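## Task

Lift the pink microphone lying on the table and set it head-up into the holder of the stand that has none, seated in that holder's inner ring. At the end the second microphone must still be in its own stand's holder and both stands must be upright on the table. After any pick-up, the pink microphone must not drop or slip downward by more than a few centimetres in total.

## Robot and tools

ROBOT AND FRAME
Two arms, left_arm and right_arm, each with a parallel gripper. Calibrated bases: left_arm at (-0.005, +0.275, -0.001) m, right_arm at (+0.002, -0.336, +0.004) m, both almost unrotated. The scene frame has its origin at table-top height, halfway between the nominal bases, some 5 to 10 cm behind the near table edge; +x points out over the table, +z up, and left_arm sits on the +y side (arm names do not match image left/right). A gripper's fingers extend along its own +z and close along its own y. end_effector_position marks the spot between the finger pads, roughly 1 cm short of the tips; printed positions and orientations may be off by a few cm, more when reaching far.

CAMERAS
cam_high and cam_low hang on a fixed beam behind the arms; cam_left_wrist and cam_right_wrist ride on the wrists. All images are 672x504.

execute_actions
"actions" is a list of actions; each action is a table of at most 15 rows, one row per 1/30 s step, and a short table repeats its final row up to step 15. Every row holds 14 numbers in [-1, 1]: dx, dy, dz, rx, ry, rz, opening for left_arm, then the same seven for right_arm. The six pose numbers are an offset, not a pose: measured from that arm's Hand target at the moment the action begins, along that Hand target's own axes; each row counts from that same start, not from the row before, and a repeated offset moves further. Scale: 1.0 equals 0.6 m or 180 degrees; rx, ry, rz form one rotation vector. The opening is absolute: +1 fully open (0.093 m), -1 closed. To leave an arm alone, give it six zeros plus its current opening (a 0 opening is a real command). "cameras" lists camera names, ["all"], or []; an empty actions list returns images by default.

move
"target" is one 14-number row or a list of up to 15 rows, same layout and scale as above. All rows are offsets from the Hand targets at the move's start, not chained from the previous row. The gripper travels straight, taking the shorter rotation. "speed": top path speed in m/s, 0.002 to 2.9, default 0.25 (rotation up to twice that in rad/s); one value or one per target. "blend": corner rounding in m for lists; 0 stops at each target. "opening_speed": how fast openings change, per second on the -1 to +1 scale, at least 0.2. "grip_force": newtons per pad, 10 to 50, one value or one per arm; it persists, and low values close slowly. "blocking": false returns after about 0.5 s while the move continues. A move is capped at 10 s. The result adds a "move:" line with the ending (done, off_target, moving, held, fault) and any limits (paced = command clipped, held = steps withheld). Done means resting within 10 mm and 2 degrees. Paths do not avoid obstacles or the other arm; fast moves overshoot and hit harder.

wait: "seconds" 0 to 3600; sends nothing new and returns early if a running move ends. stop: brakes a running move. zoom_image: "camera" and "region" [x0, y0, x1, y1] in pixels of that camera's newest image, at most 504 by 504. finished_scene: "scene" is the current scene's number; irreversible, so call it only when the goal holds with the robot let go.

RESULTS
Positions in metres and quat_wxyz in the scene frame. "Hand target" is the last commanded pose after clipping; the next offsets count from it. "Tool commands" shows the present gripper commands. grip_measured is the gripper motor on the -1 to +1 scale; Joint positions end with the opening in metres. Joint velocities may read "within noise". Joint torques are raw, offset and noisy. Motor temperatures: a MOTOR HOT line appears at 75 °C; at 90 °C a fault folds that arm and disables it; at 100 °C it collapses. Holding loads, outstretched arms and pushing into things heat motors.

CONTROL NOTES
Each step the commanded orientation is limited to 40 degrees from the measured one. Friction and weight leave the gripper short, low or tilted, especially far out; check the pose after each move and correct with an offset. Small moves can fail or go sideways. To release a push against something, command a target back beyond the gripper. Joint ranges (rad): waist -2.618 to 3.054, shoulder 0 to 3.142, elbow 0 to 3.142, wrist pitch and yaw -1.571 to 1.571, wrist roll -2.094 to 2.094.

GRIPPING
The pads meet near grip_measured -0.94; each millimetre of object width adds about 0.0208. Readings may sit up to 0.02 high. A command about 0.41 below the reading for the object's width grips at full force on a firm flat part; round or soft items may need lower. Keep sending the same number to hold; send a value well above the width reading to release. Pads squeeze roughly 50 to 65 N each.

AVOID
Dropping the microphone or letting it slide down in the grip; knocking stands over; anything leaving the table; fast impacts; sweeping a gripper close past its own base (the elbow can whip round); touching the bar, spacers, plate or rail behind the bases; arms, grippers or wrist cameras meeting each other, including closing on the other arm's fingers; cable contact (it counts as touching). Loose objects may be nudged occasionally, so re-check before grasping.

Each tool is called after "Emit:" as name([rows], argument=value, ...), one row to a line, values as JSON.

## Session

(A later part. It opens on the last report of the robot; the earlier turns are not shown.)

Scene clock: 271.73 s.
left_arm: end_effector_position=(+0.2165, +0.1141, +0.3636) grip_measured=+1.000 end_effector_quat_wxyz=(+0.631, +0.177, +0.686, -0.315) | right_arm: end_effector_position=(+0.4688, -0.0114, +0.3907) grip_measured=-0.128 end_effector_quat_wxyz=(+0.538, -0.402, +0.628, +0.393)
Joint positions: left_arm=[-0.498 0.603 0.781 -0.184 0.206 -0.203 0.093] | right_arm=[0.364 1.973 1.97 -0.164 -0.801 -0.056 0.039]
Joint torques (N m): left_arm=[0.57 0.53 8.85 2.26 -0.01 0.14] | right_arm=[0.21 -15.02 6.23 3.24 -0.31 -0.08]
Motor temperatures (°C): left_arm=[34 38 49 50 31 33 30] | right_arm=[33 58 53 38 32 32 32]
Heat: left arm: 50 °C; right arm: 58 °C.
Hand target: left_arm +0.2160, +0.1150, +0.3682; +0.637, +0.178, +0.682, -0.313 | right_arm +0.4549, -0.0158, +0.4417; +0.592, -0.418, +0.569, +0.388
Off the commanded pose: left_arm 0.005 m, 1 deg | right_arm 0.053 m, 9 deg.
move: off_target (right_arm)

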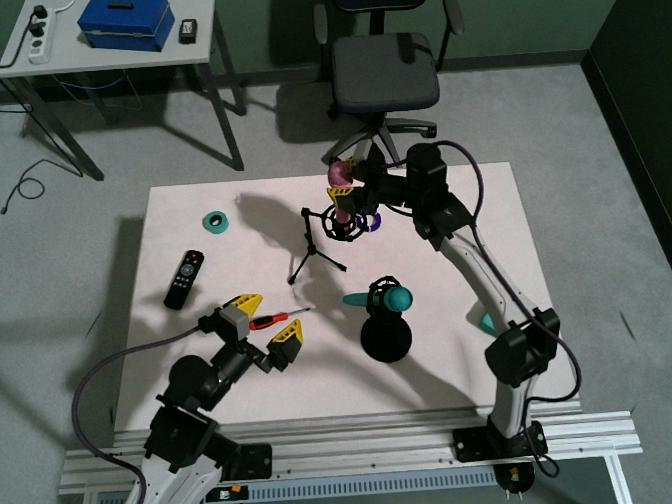

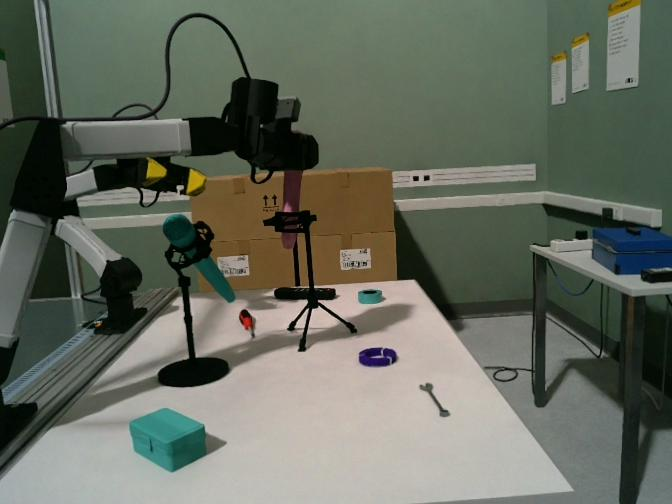

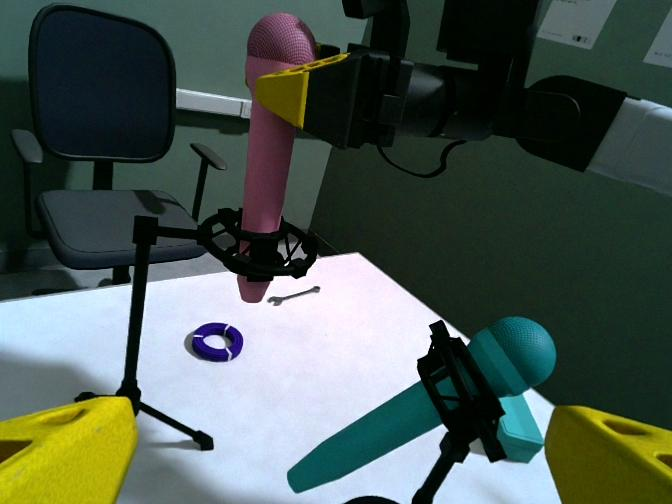

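Emit:
move([
  [0,0,0,0,0,0,1,0,0.017,-0.006,0,-0.035,-0.02,-0.5],
  [0,0,0,0,0,0,1,0.05,0.017,-0.006,0,-0.035,-0.02,-0.5],
], speed=0.06, cameras=["cam_high","cam_low","cam_left_wrist"])

Emit:
zoom_image(camera="cam_low", region=[200, 80, 380, 260])

Emit:
zoom_image(camera="cam_left_wrist", region=[120, 60, 400, 320])

Scene clock: 292.20 s.
left_arm: end_effector_position=(+0.2165, +0.1141, +0.3636) grip_measured=+1.000 end_effector_quat_wxyz=(+0.631, +0.177, +0.686, -0.315) | right_arm: end_effector_position=(+0.4620, -0.0140, +0.3629) grip_measured=-0.128 end_effector_quat_wxyz=(+0.585, -0.399, +0.584, +0.397)
Joint positions: left_arm=[-0.498 0.603 0.781 -0.184 0.206 -0.203 0.093] | right_arm=[0.364 1.904 1.642 0.256 -0.803 -0.004 0.039]
Joint torques (N m): left_arm=[0.57 0.54 9.16 2.32 0.03 0.14] | right_arm=[0.55 -14.38 6.06 3.28 -0.2 -0.02]
Motor temperatures (°C): left_arm=[34 38 49 50 31 33 30] | right_arm=[33 62 53 42 32 32 33]
Heat: left arm: 50 °C; right arm: 62 °C.
Hand target: left_arm +0.2160, +0.1150, +0.3682; +0.637, +0.178, +0.682, -0.313 | right_arm +0.4456, -0.0162, +0.4112; +0.634, -0.414, +0.523, +0.391
Off the commanded pose: left_arm 0.005 m, 1 deg | right_arm 0.051 m, 9 deg.
move: off_target (right_arm)

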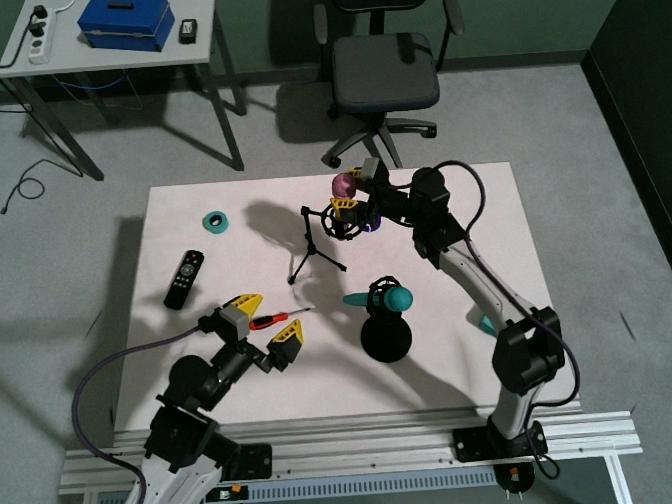

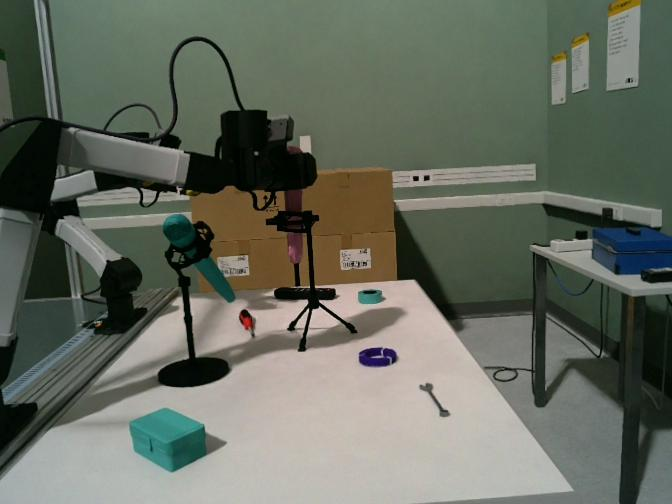

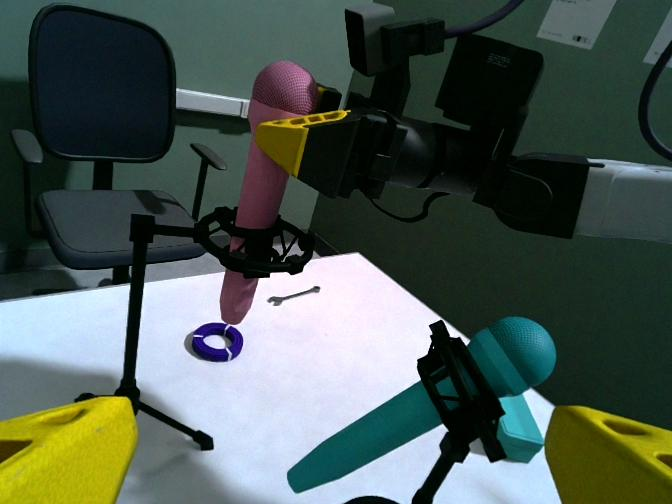

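Scaled by 2.800.

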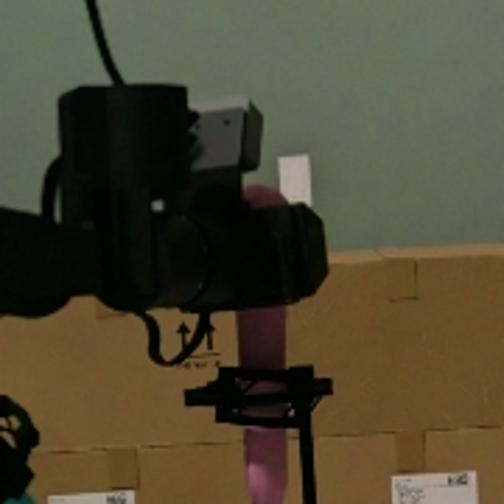

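Scaled by 1.800.

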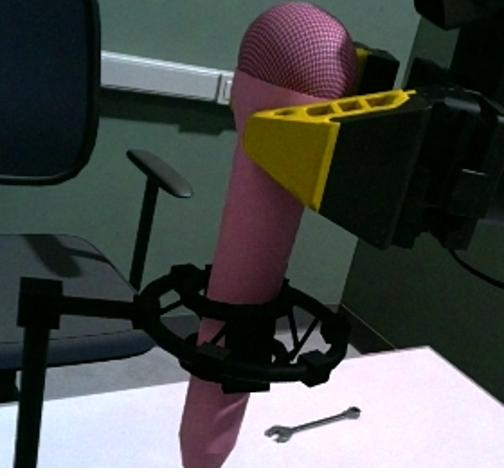

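Emit:
move(target=[0,0,0,0,0,0,1,0.036,0,0,0,0,0,-0.5], speed=0.06, cameras=["cam_high","cam_low","cam_left_wrist"])

Emit:
zoom_image(camera="cam_left_wrist", region=[120, 60, 400, 320])

Emit:
zoom_image(camera="cam_low", region=[200, 120, 380, 300])

Scene clock: 306.50 s.
left_arm: end_effector_position=(+0.2165, +0.1141, +0.3636) grip_measured=+1.000 end_effector_quat_wxyz=(+0.631, +0.177, +0.686, -0.315) | right_arm: end_effector_position=(+0.4611, -0.0144, +0.3499) grip_measured=-0.128 end_effector_quat_wxyz=(+0.590, -0.400, +0.579, +0.396)
Joint positions: left_arm=[-0.498 0.603 0.781 -0.184 0.206 -0.203 0.093] | right_arm=[0.364 1.903 1.58 0.332 -0.803 -0.004 0.039]
Joint torques (N m): left_arm=[0.46 0.47 8.95 2.31 -0.03 0.12] | right_arm=[0.81 -12.9 6 3.27 -0.19 -0.07]
Motor temperatures (°C): left_arm=[34 38 49 50 31 33 30] | right_arm=[33 63 51 44 32 32 33]
Heat: left arm: 50 °C; right arm: 63 °C.
Hand target: left_arm +0.2160, +0.1150, +0.3682; +0.637, +0.178, +0.682, -0.313 | right_arm +0.4487, -0.0148, +0.3899; +0.634, -0.414, +0.523, +0.391
Off the commanded pose: left_arm 0.005 m, 1 deg | right_arm 0.042 m, 8 deg.
move: off_target (right_arm)

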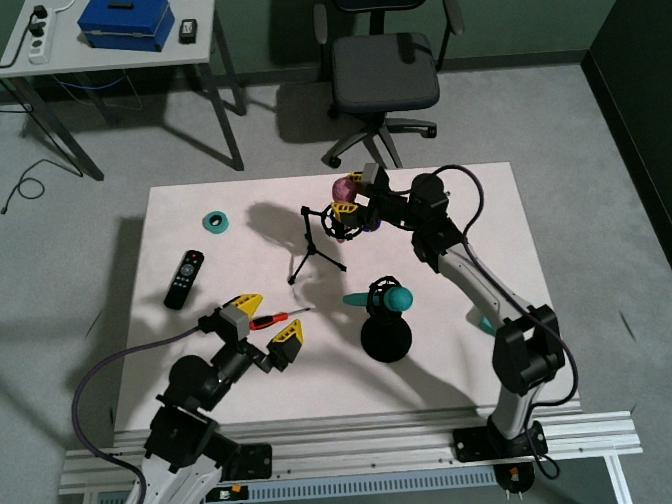

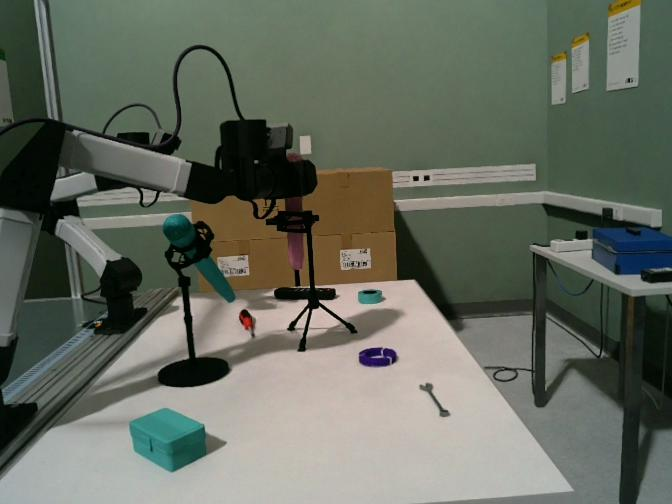

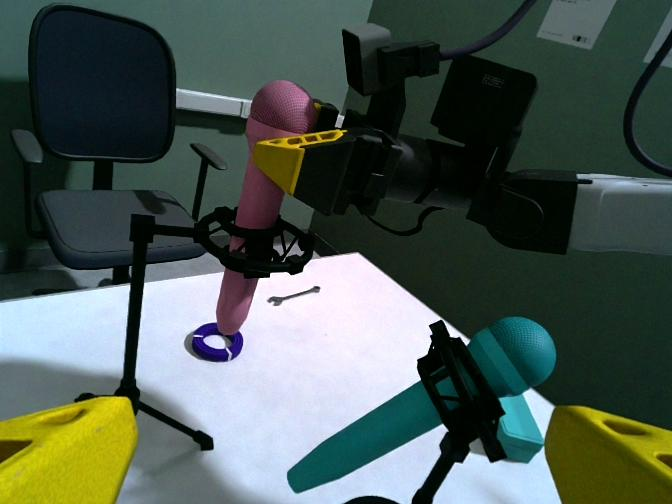

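Scaled by 1.800.

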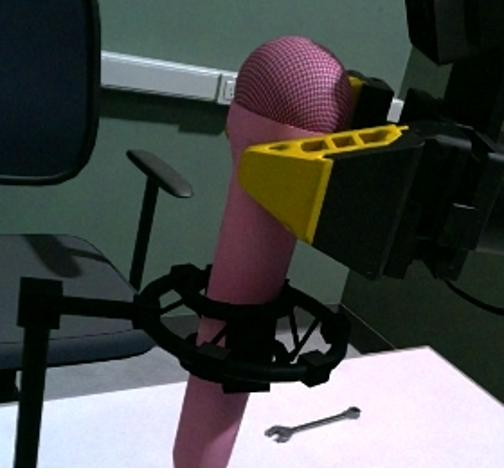

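Scaled by 2.800.

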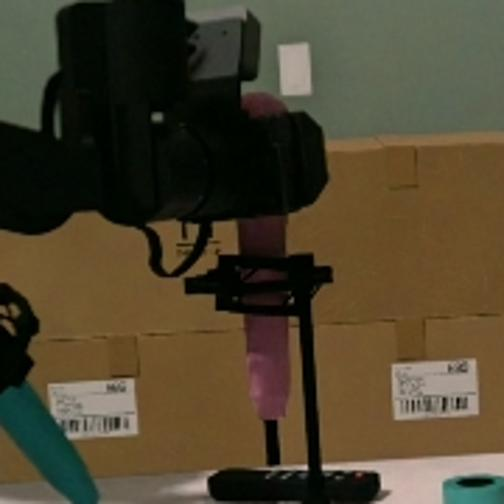

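Emit:
move(target=[0,0,0,0,0,0,1,0.036,0,0,0,0,0,-0.5], speed=0.05, cameras=["cam_low","cam_left_wrist"])

Emit:
zoom_image(camera="cam_left_wrist", region=[120, 60, 400, 320])

Emit:
zoom_image(camera="cam_low", region=[200, 120, 380, 300])

Scene clock: 314.30 s.
left_arm: end_effector_position=(+0.2165, +0.1141, +0.3636) grip_measured=+1.000 end_effector_quat_wxyz=(+0.631, +0.177, +0.686, -0.315) | right_arm: end_effector_position=(+0.4597, -0.0150, +0.3397) grip_measured=-0.128 end_effector_quat_wxyz=(+0.596, -0.401, +0.573, +0.394)
Joint positions: left_arm=[-0.498 0.603 0.781 -0.184 0.206 -0.203 0.093] | right_arm=[0.364 1.903 1.525 0.405 -0.803 -0.004 0.039]
Joint torques (N m): left_arm=[0.81 0.4 9.1 2.4 -0.04 0.13] | right_arm=[0.59 -11.28 6.08 3.35 -0.2 -0.06]
Motor temperatures (°C): left_arm=[34 38 49 50 31 33 30] | right_arm=[33 64 51 45 32 32 33]
Heat: left arm: 50 °C; right arm: 64 °C.
Hand target: left_arm +0.2160, +0.1150, +0.3682; +0.637, +0.178, +0.682, -0.313 | right_arm +0.4519, -0.0135, +0.3687; +0.634, -0.414, +0.522, +0.391
Off the commanded pose: left_arm 0.005 m, 1 deg | right_arm 0.030 m, 7 deg.
move: off_target (right_arm)

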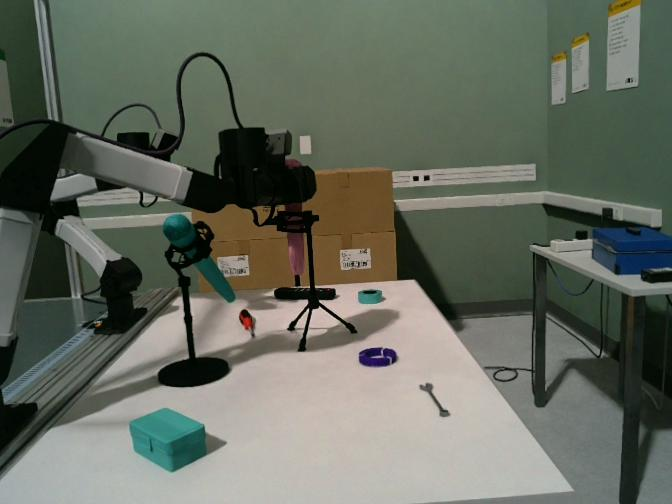

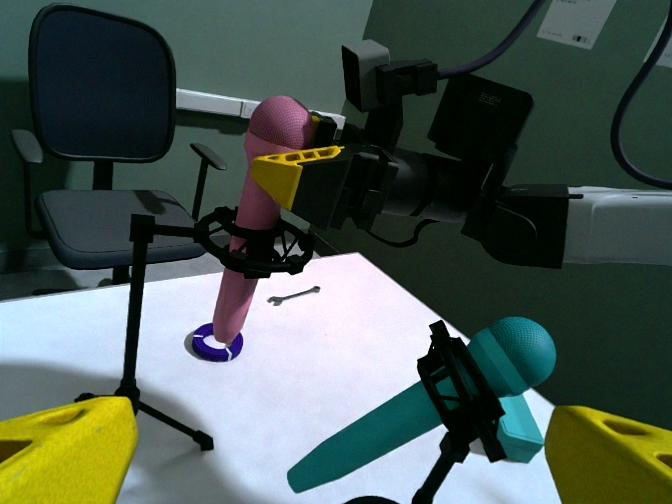

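Scaled by 1.800.

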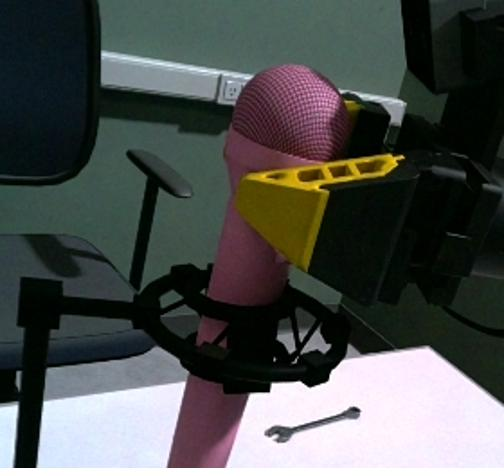

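Scaled by 2.800.

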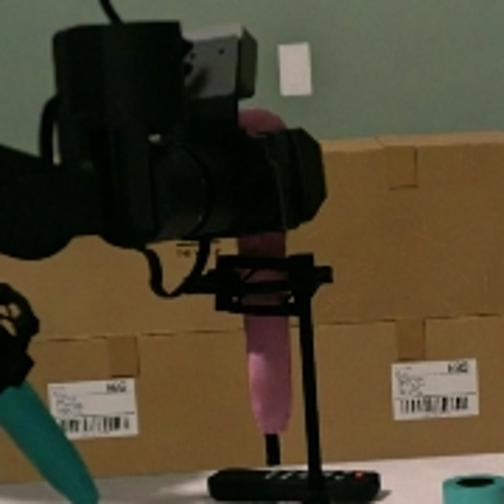

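Emit:
move(target=[0,0,0,0,0,0,1,0.024,0,0,0,0,0,-0.5], speed=0.05)

Emit:
move(target=[0,0,0,0,0,0,1,0,0,0,0,0,0,0.15], opening_speed=0.2, cameras=["cam_high","cam_low","cam_left_wrist"])

Emit:
zoom_image(camera="cam_left_wrist", region=[120, 60, 400, 320])

Scene clock: 322.73 s.
left_arm: end_effector_position=(+0.2165, +0.1141, +0.3636) grip_measured=+1.000 end_effector_quat_wxyz=(+0.631, +0.177, +0.686, -0.315) | right_arm: end_effector_position=(+0.4584, -0.0155, +0.3348) grip_measured=-0.128 end_effector_quat_wxyz=(+0.602, -0.402, +0.567, +0.393)
Joint positions: left_arm=[-0.498 0.603 0.781 -0.184 0.206 -0.203 0.093] | right_arm=[0.364 1.903 1.492 0.454 -0.803 -0.004 0.039]
Joint torques (N m): left_arm=[0.54 0.43 9.22 2.35 -0.08 0.13] | right_arm=[0.69 -9.7 6 3.31 -0.21 -0.08]
Motor temperatures (°C): left_arm=[34 38 49 51 31 33 30] | right_arm=[33 64 51 47 32 32 33]
Heat: left arm: 51 °C; right arm: 64 °C.
Hand target: left_arm +0.2160, +0.1150, +0.3682; +0.637, +0.178, +0.682, -0.313 | right_arm +0.4541, -0.0125, +0.3545; +0.634, -0.414, +0.522, +0.391
Off the commanded pose: left_arm 0.005 m, 1 deg | right_arm 0.020 m, 6 deg.
move: off_target (right_arm)

Scene clock: 326.60 s.
left_arm: end_effector_position=(+0.2165, +0.1141, +0.3636) grip_measured=+1.000 end_effector_quat_wxyz=(+0.631, +0.177, +0.686, -0.315) | right_arm: end_effector_position=(+0.4581, -0.0156, +0.3402) grip_measured=+0.148 end_effector_quat_wxyz=(+0.611, -0.404, +0.557, +0.391)
Joint positions: left_arm=[-0.498 0.603 0.781 -0.184 0.206 -0.203 0.093] | right_arm=[0.364 1.903 1.492 0.483 -0.803 -0.002 0.052]
Joint torques (N m): left_arm=[0.55 0.59 9.17 2.34 0.02 0.16] | right_arm=[0.5 -9.46 6.04 3.02 -0.21 -0.04]
Motor temperatures (°C): left_arm=[34 38 49 51 31 33 30] | right_arm=[33 64 51 47 32 32 33]
Heat: left arm: 51 °C; right arm: 64 °C.
Hand target: left_arm +0.2160, +0.1150, +0.3682; +0.637, +0.178, +0.682, -0.313 | right_arm +0.4540, -0.0125, +0.3544; +0.634, -0.414, +0.523, +0.391
Off the commanded pose: left_arm 0.005 m, 1 deg | right_arm 0.015 m, 5 deg.
move: done

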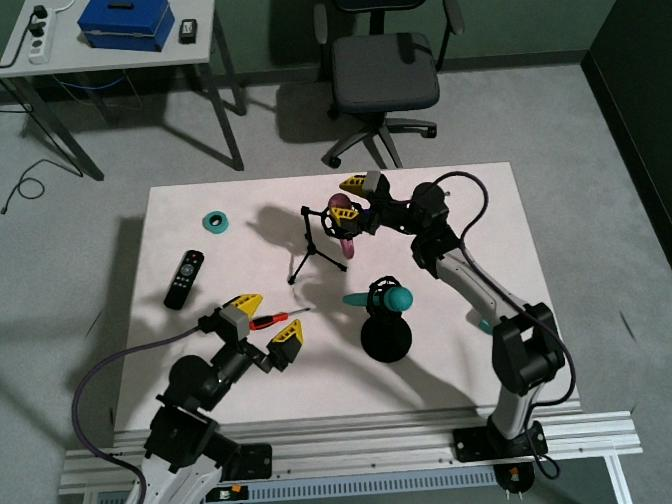

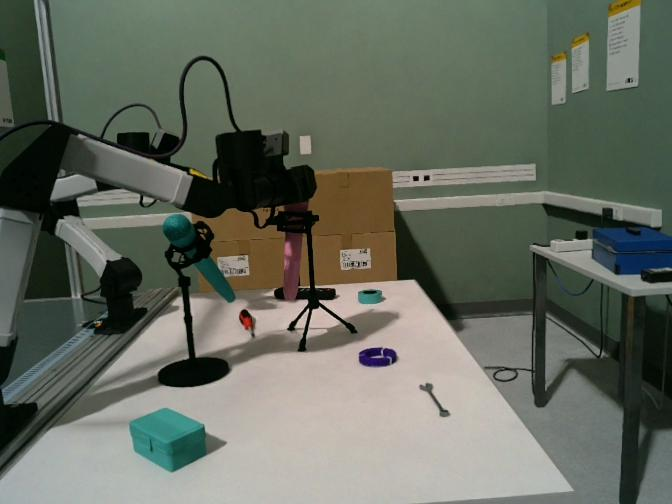

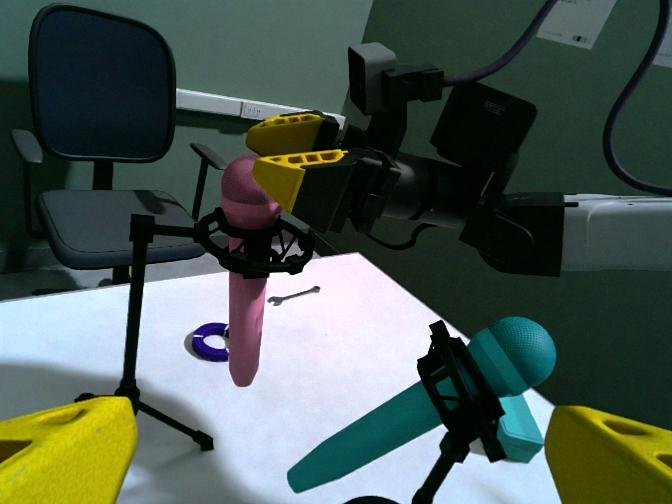

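Scaled by 1.800.

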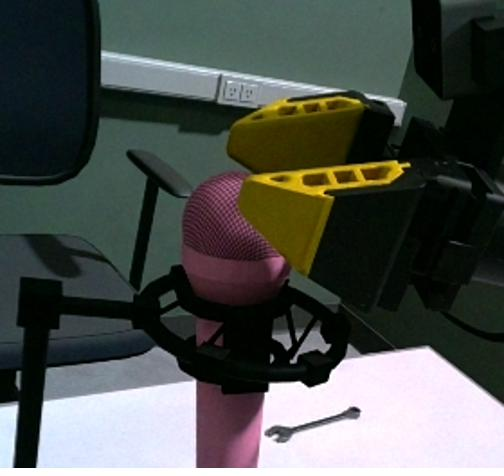

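Emit:
move([
  [0,0,0,0,0,0,1,0,0,0,0,0,0,0.7],
  [0,0,0,0,0,0,1,-0.13,0,0,0,0,0,0.7],
  [0,0,0,0,0,0,1,-0.13,0,-0.3,0,0,0,0.7],
], opening_speed=0.6, speed=0.15, cameras=["cam_high","cam_low","cam_left_wrist"])

Emit:
zoom_image(camera="cam_left_wrist", region=[120, 60, 400, 320])

Scene clock: 337.03 s.
left_arm: end_effector_position=(+0.2165, +0.1141, +0.3636) grip_measured=+1.000 end_effector_quat_wxyz=(+0.631, +0.177, +0.686, -0.315) | right_arm: end_effector_position=(+0.3934, -0.1865, +0.3936) grip_measured=+0.698 end_effector_quat_wxyz=(+0.609, -0.391, +0.557, +0.408)
Joint positions: left_arm=[-0.498 0.603 0.781 -0.184 0.206 -0.203 0.093] | right_arm=[-0.05 1.527 1.219 0.517 -1.216 0.179 0.079]
Joint torques (N m): left_arm=[0.58 0.68 9.14 2.36 0.05 0.17] | right_arm=[0.28 -8.58 5.48 2.53 -0.07 -0.1]
Motor temperatures (°C): left_arm=[34 38 49 51 31 33 30] | right_arm=[33 63 51 46 32 32 32]
Heat: left arm: 51 °C; right arm: 63 °C.
Hand target: left_arm +0.2160, +0.1150, +0.3682; +0.637, +0.178, +0.682, -0.313 | right_arm +0.3815, -0.1856, +0.4114; +0.634, -0.414, +0.523, +0.391
Off the commanded pose: left_arm 0.005 m, 1 deg | right_arm 0.021 m, 6 deg.
move: off_target (right_arm)

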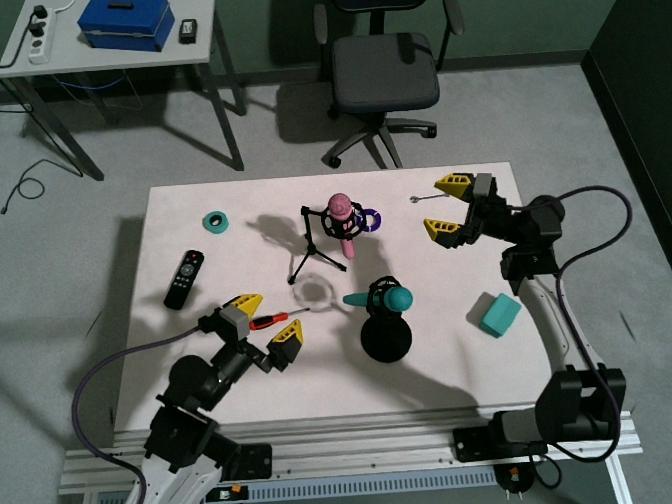

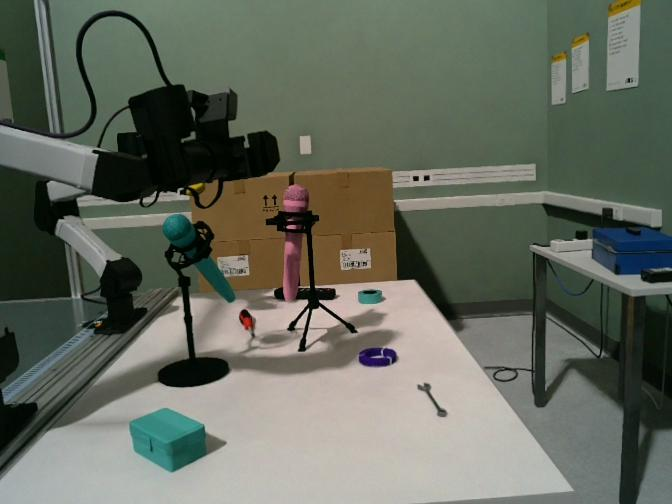

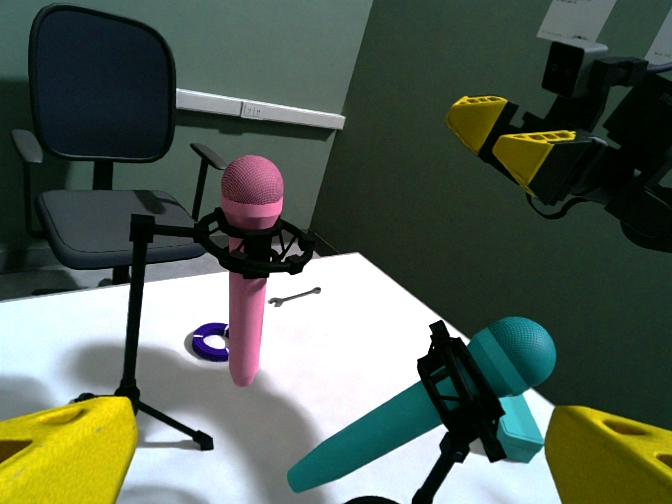

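Scaled by 1.800.

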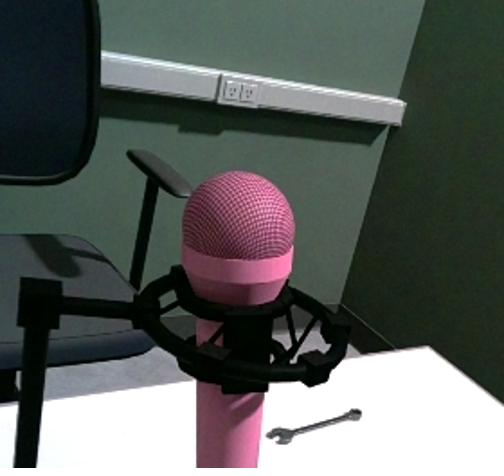

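Seated.

Emit:
finished_scene(scene=1)

The scene is finished: the task was done.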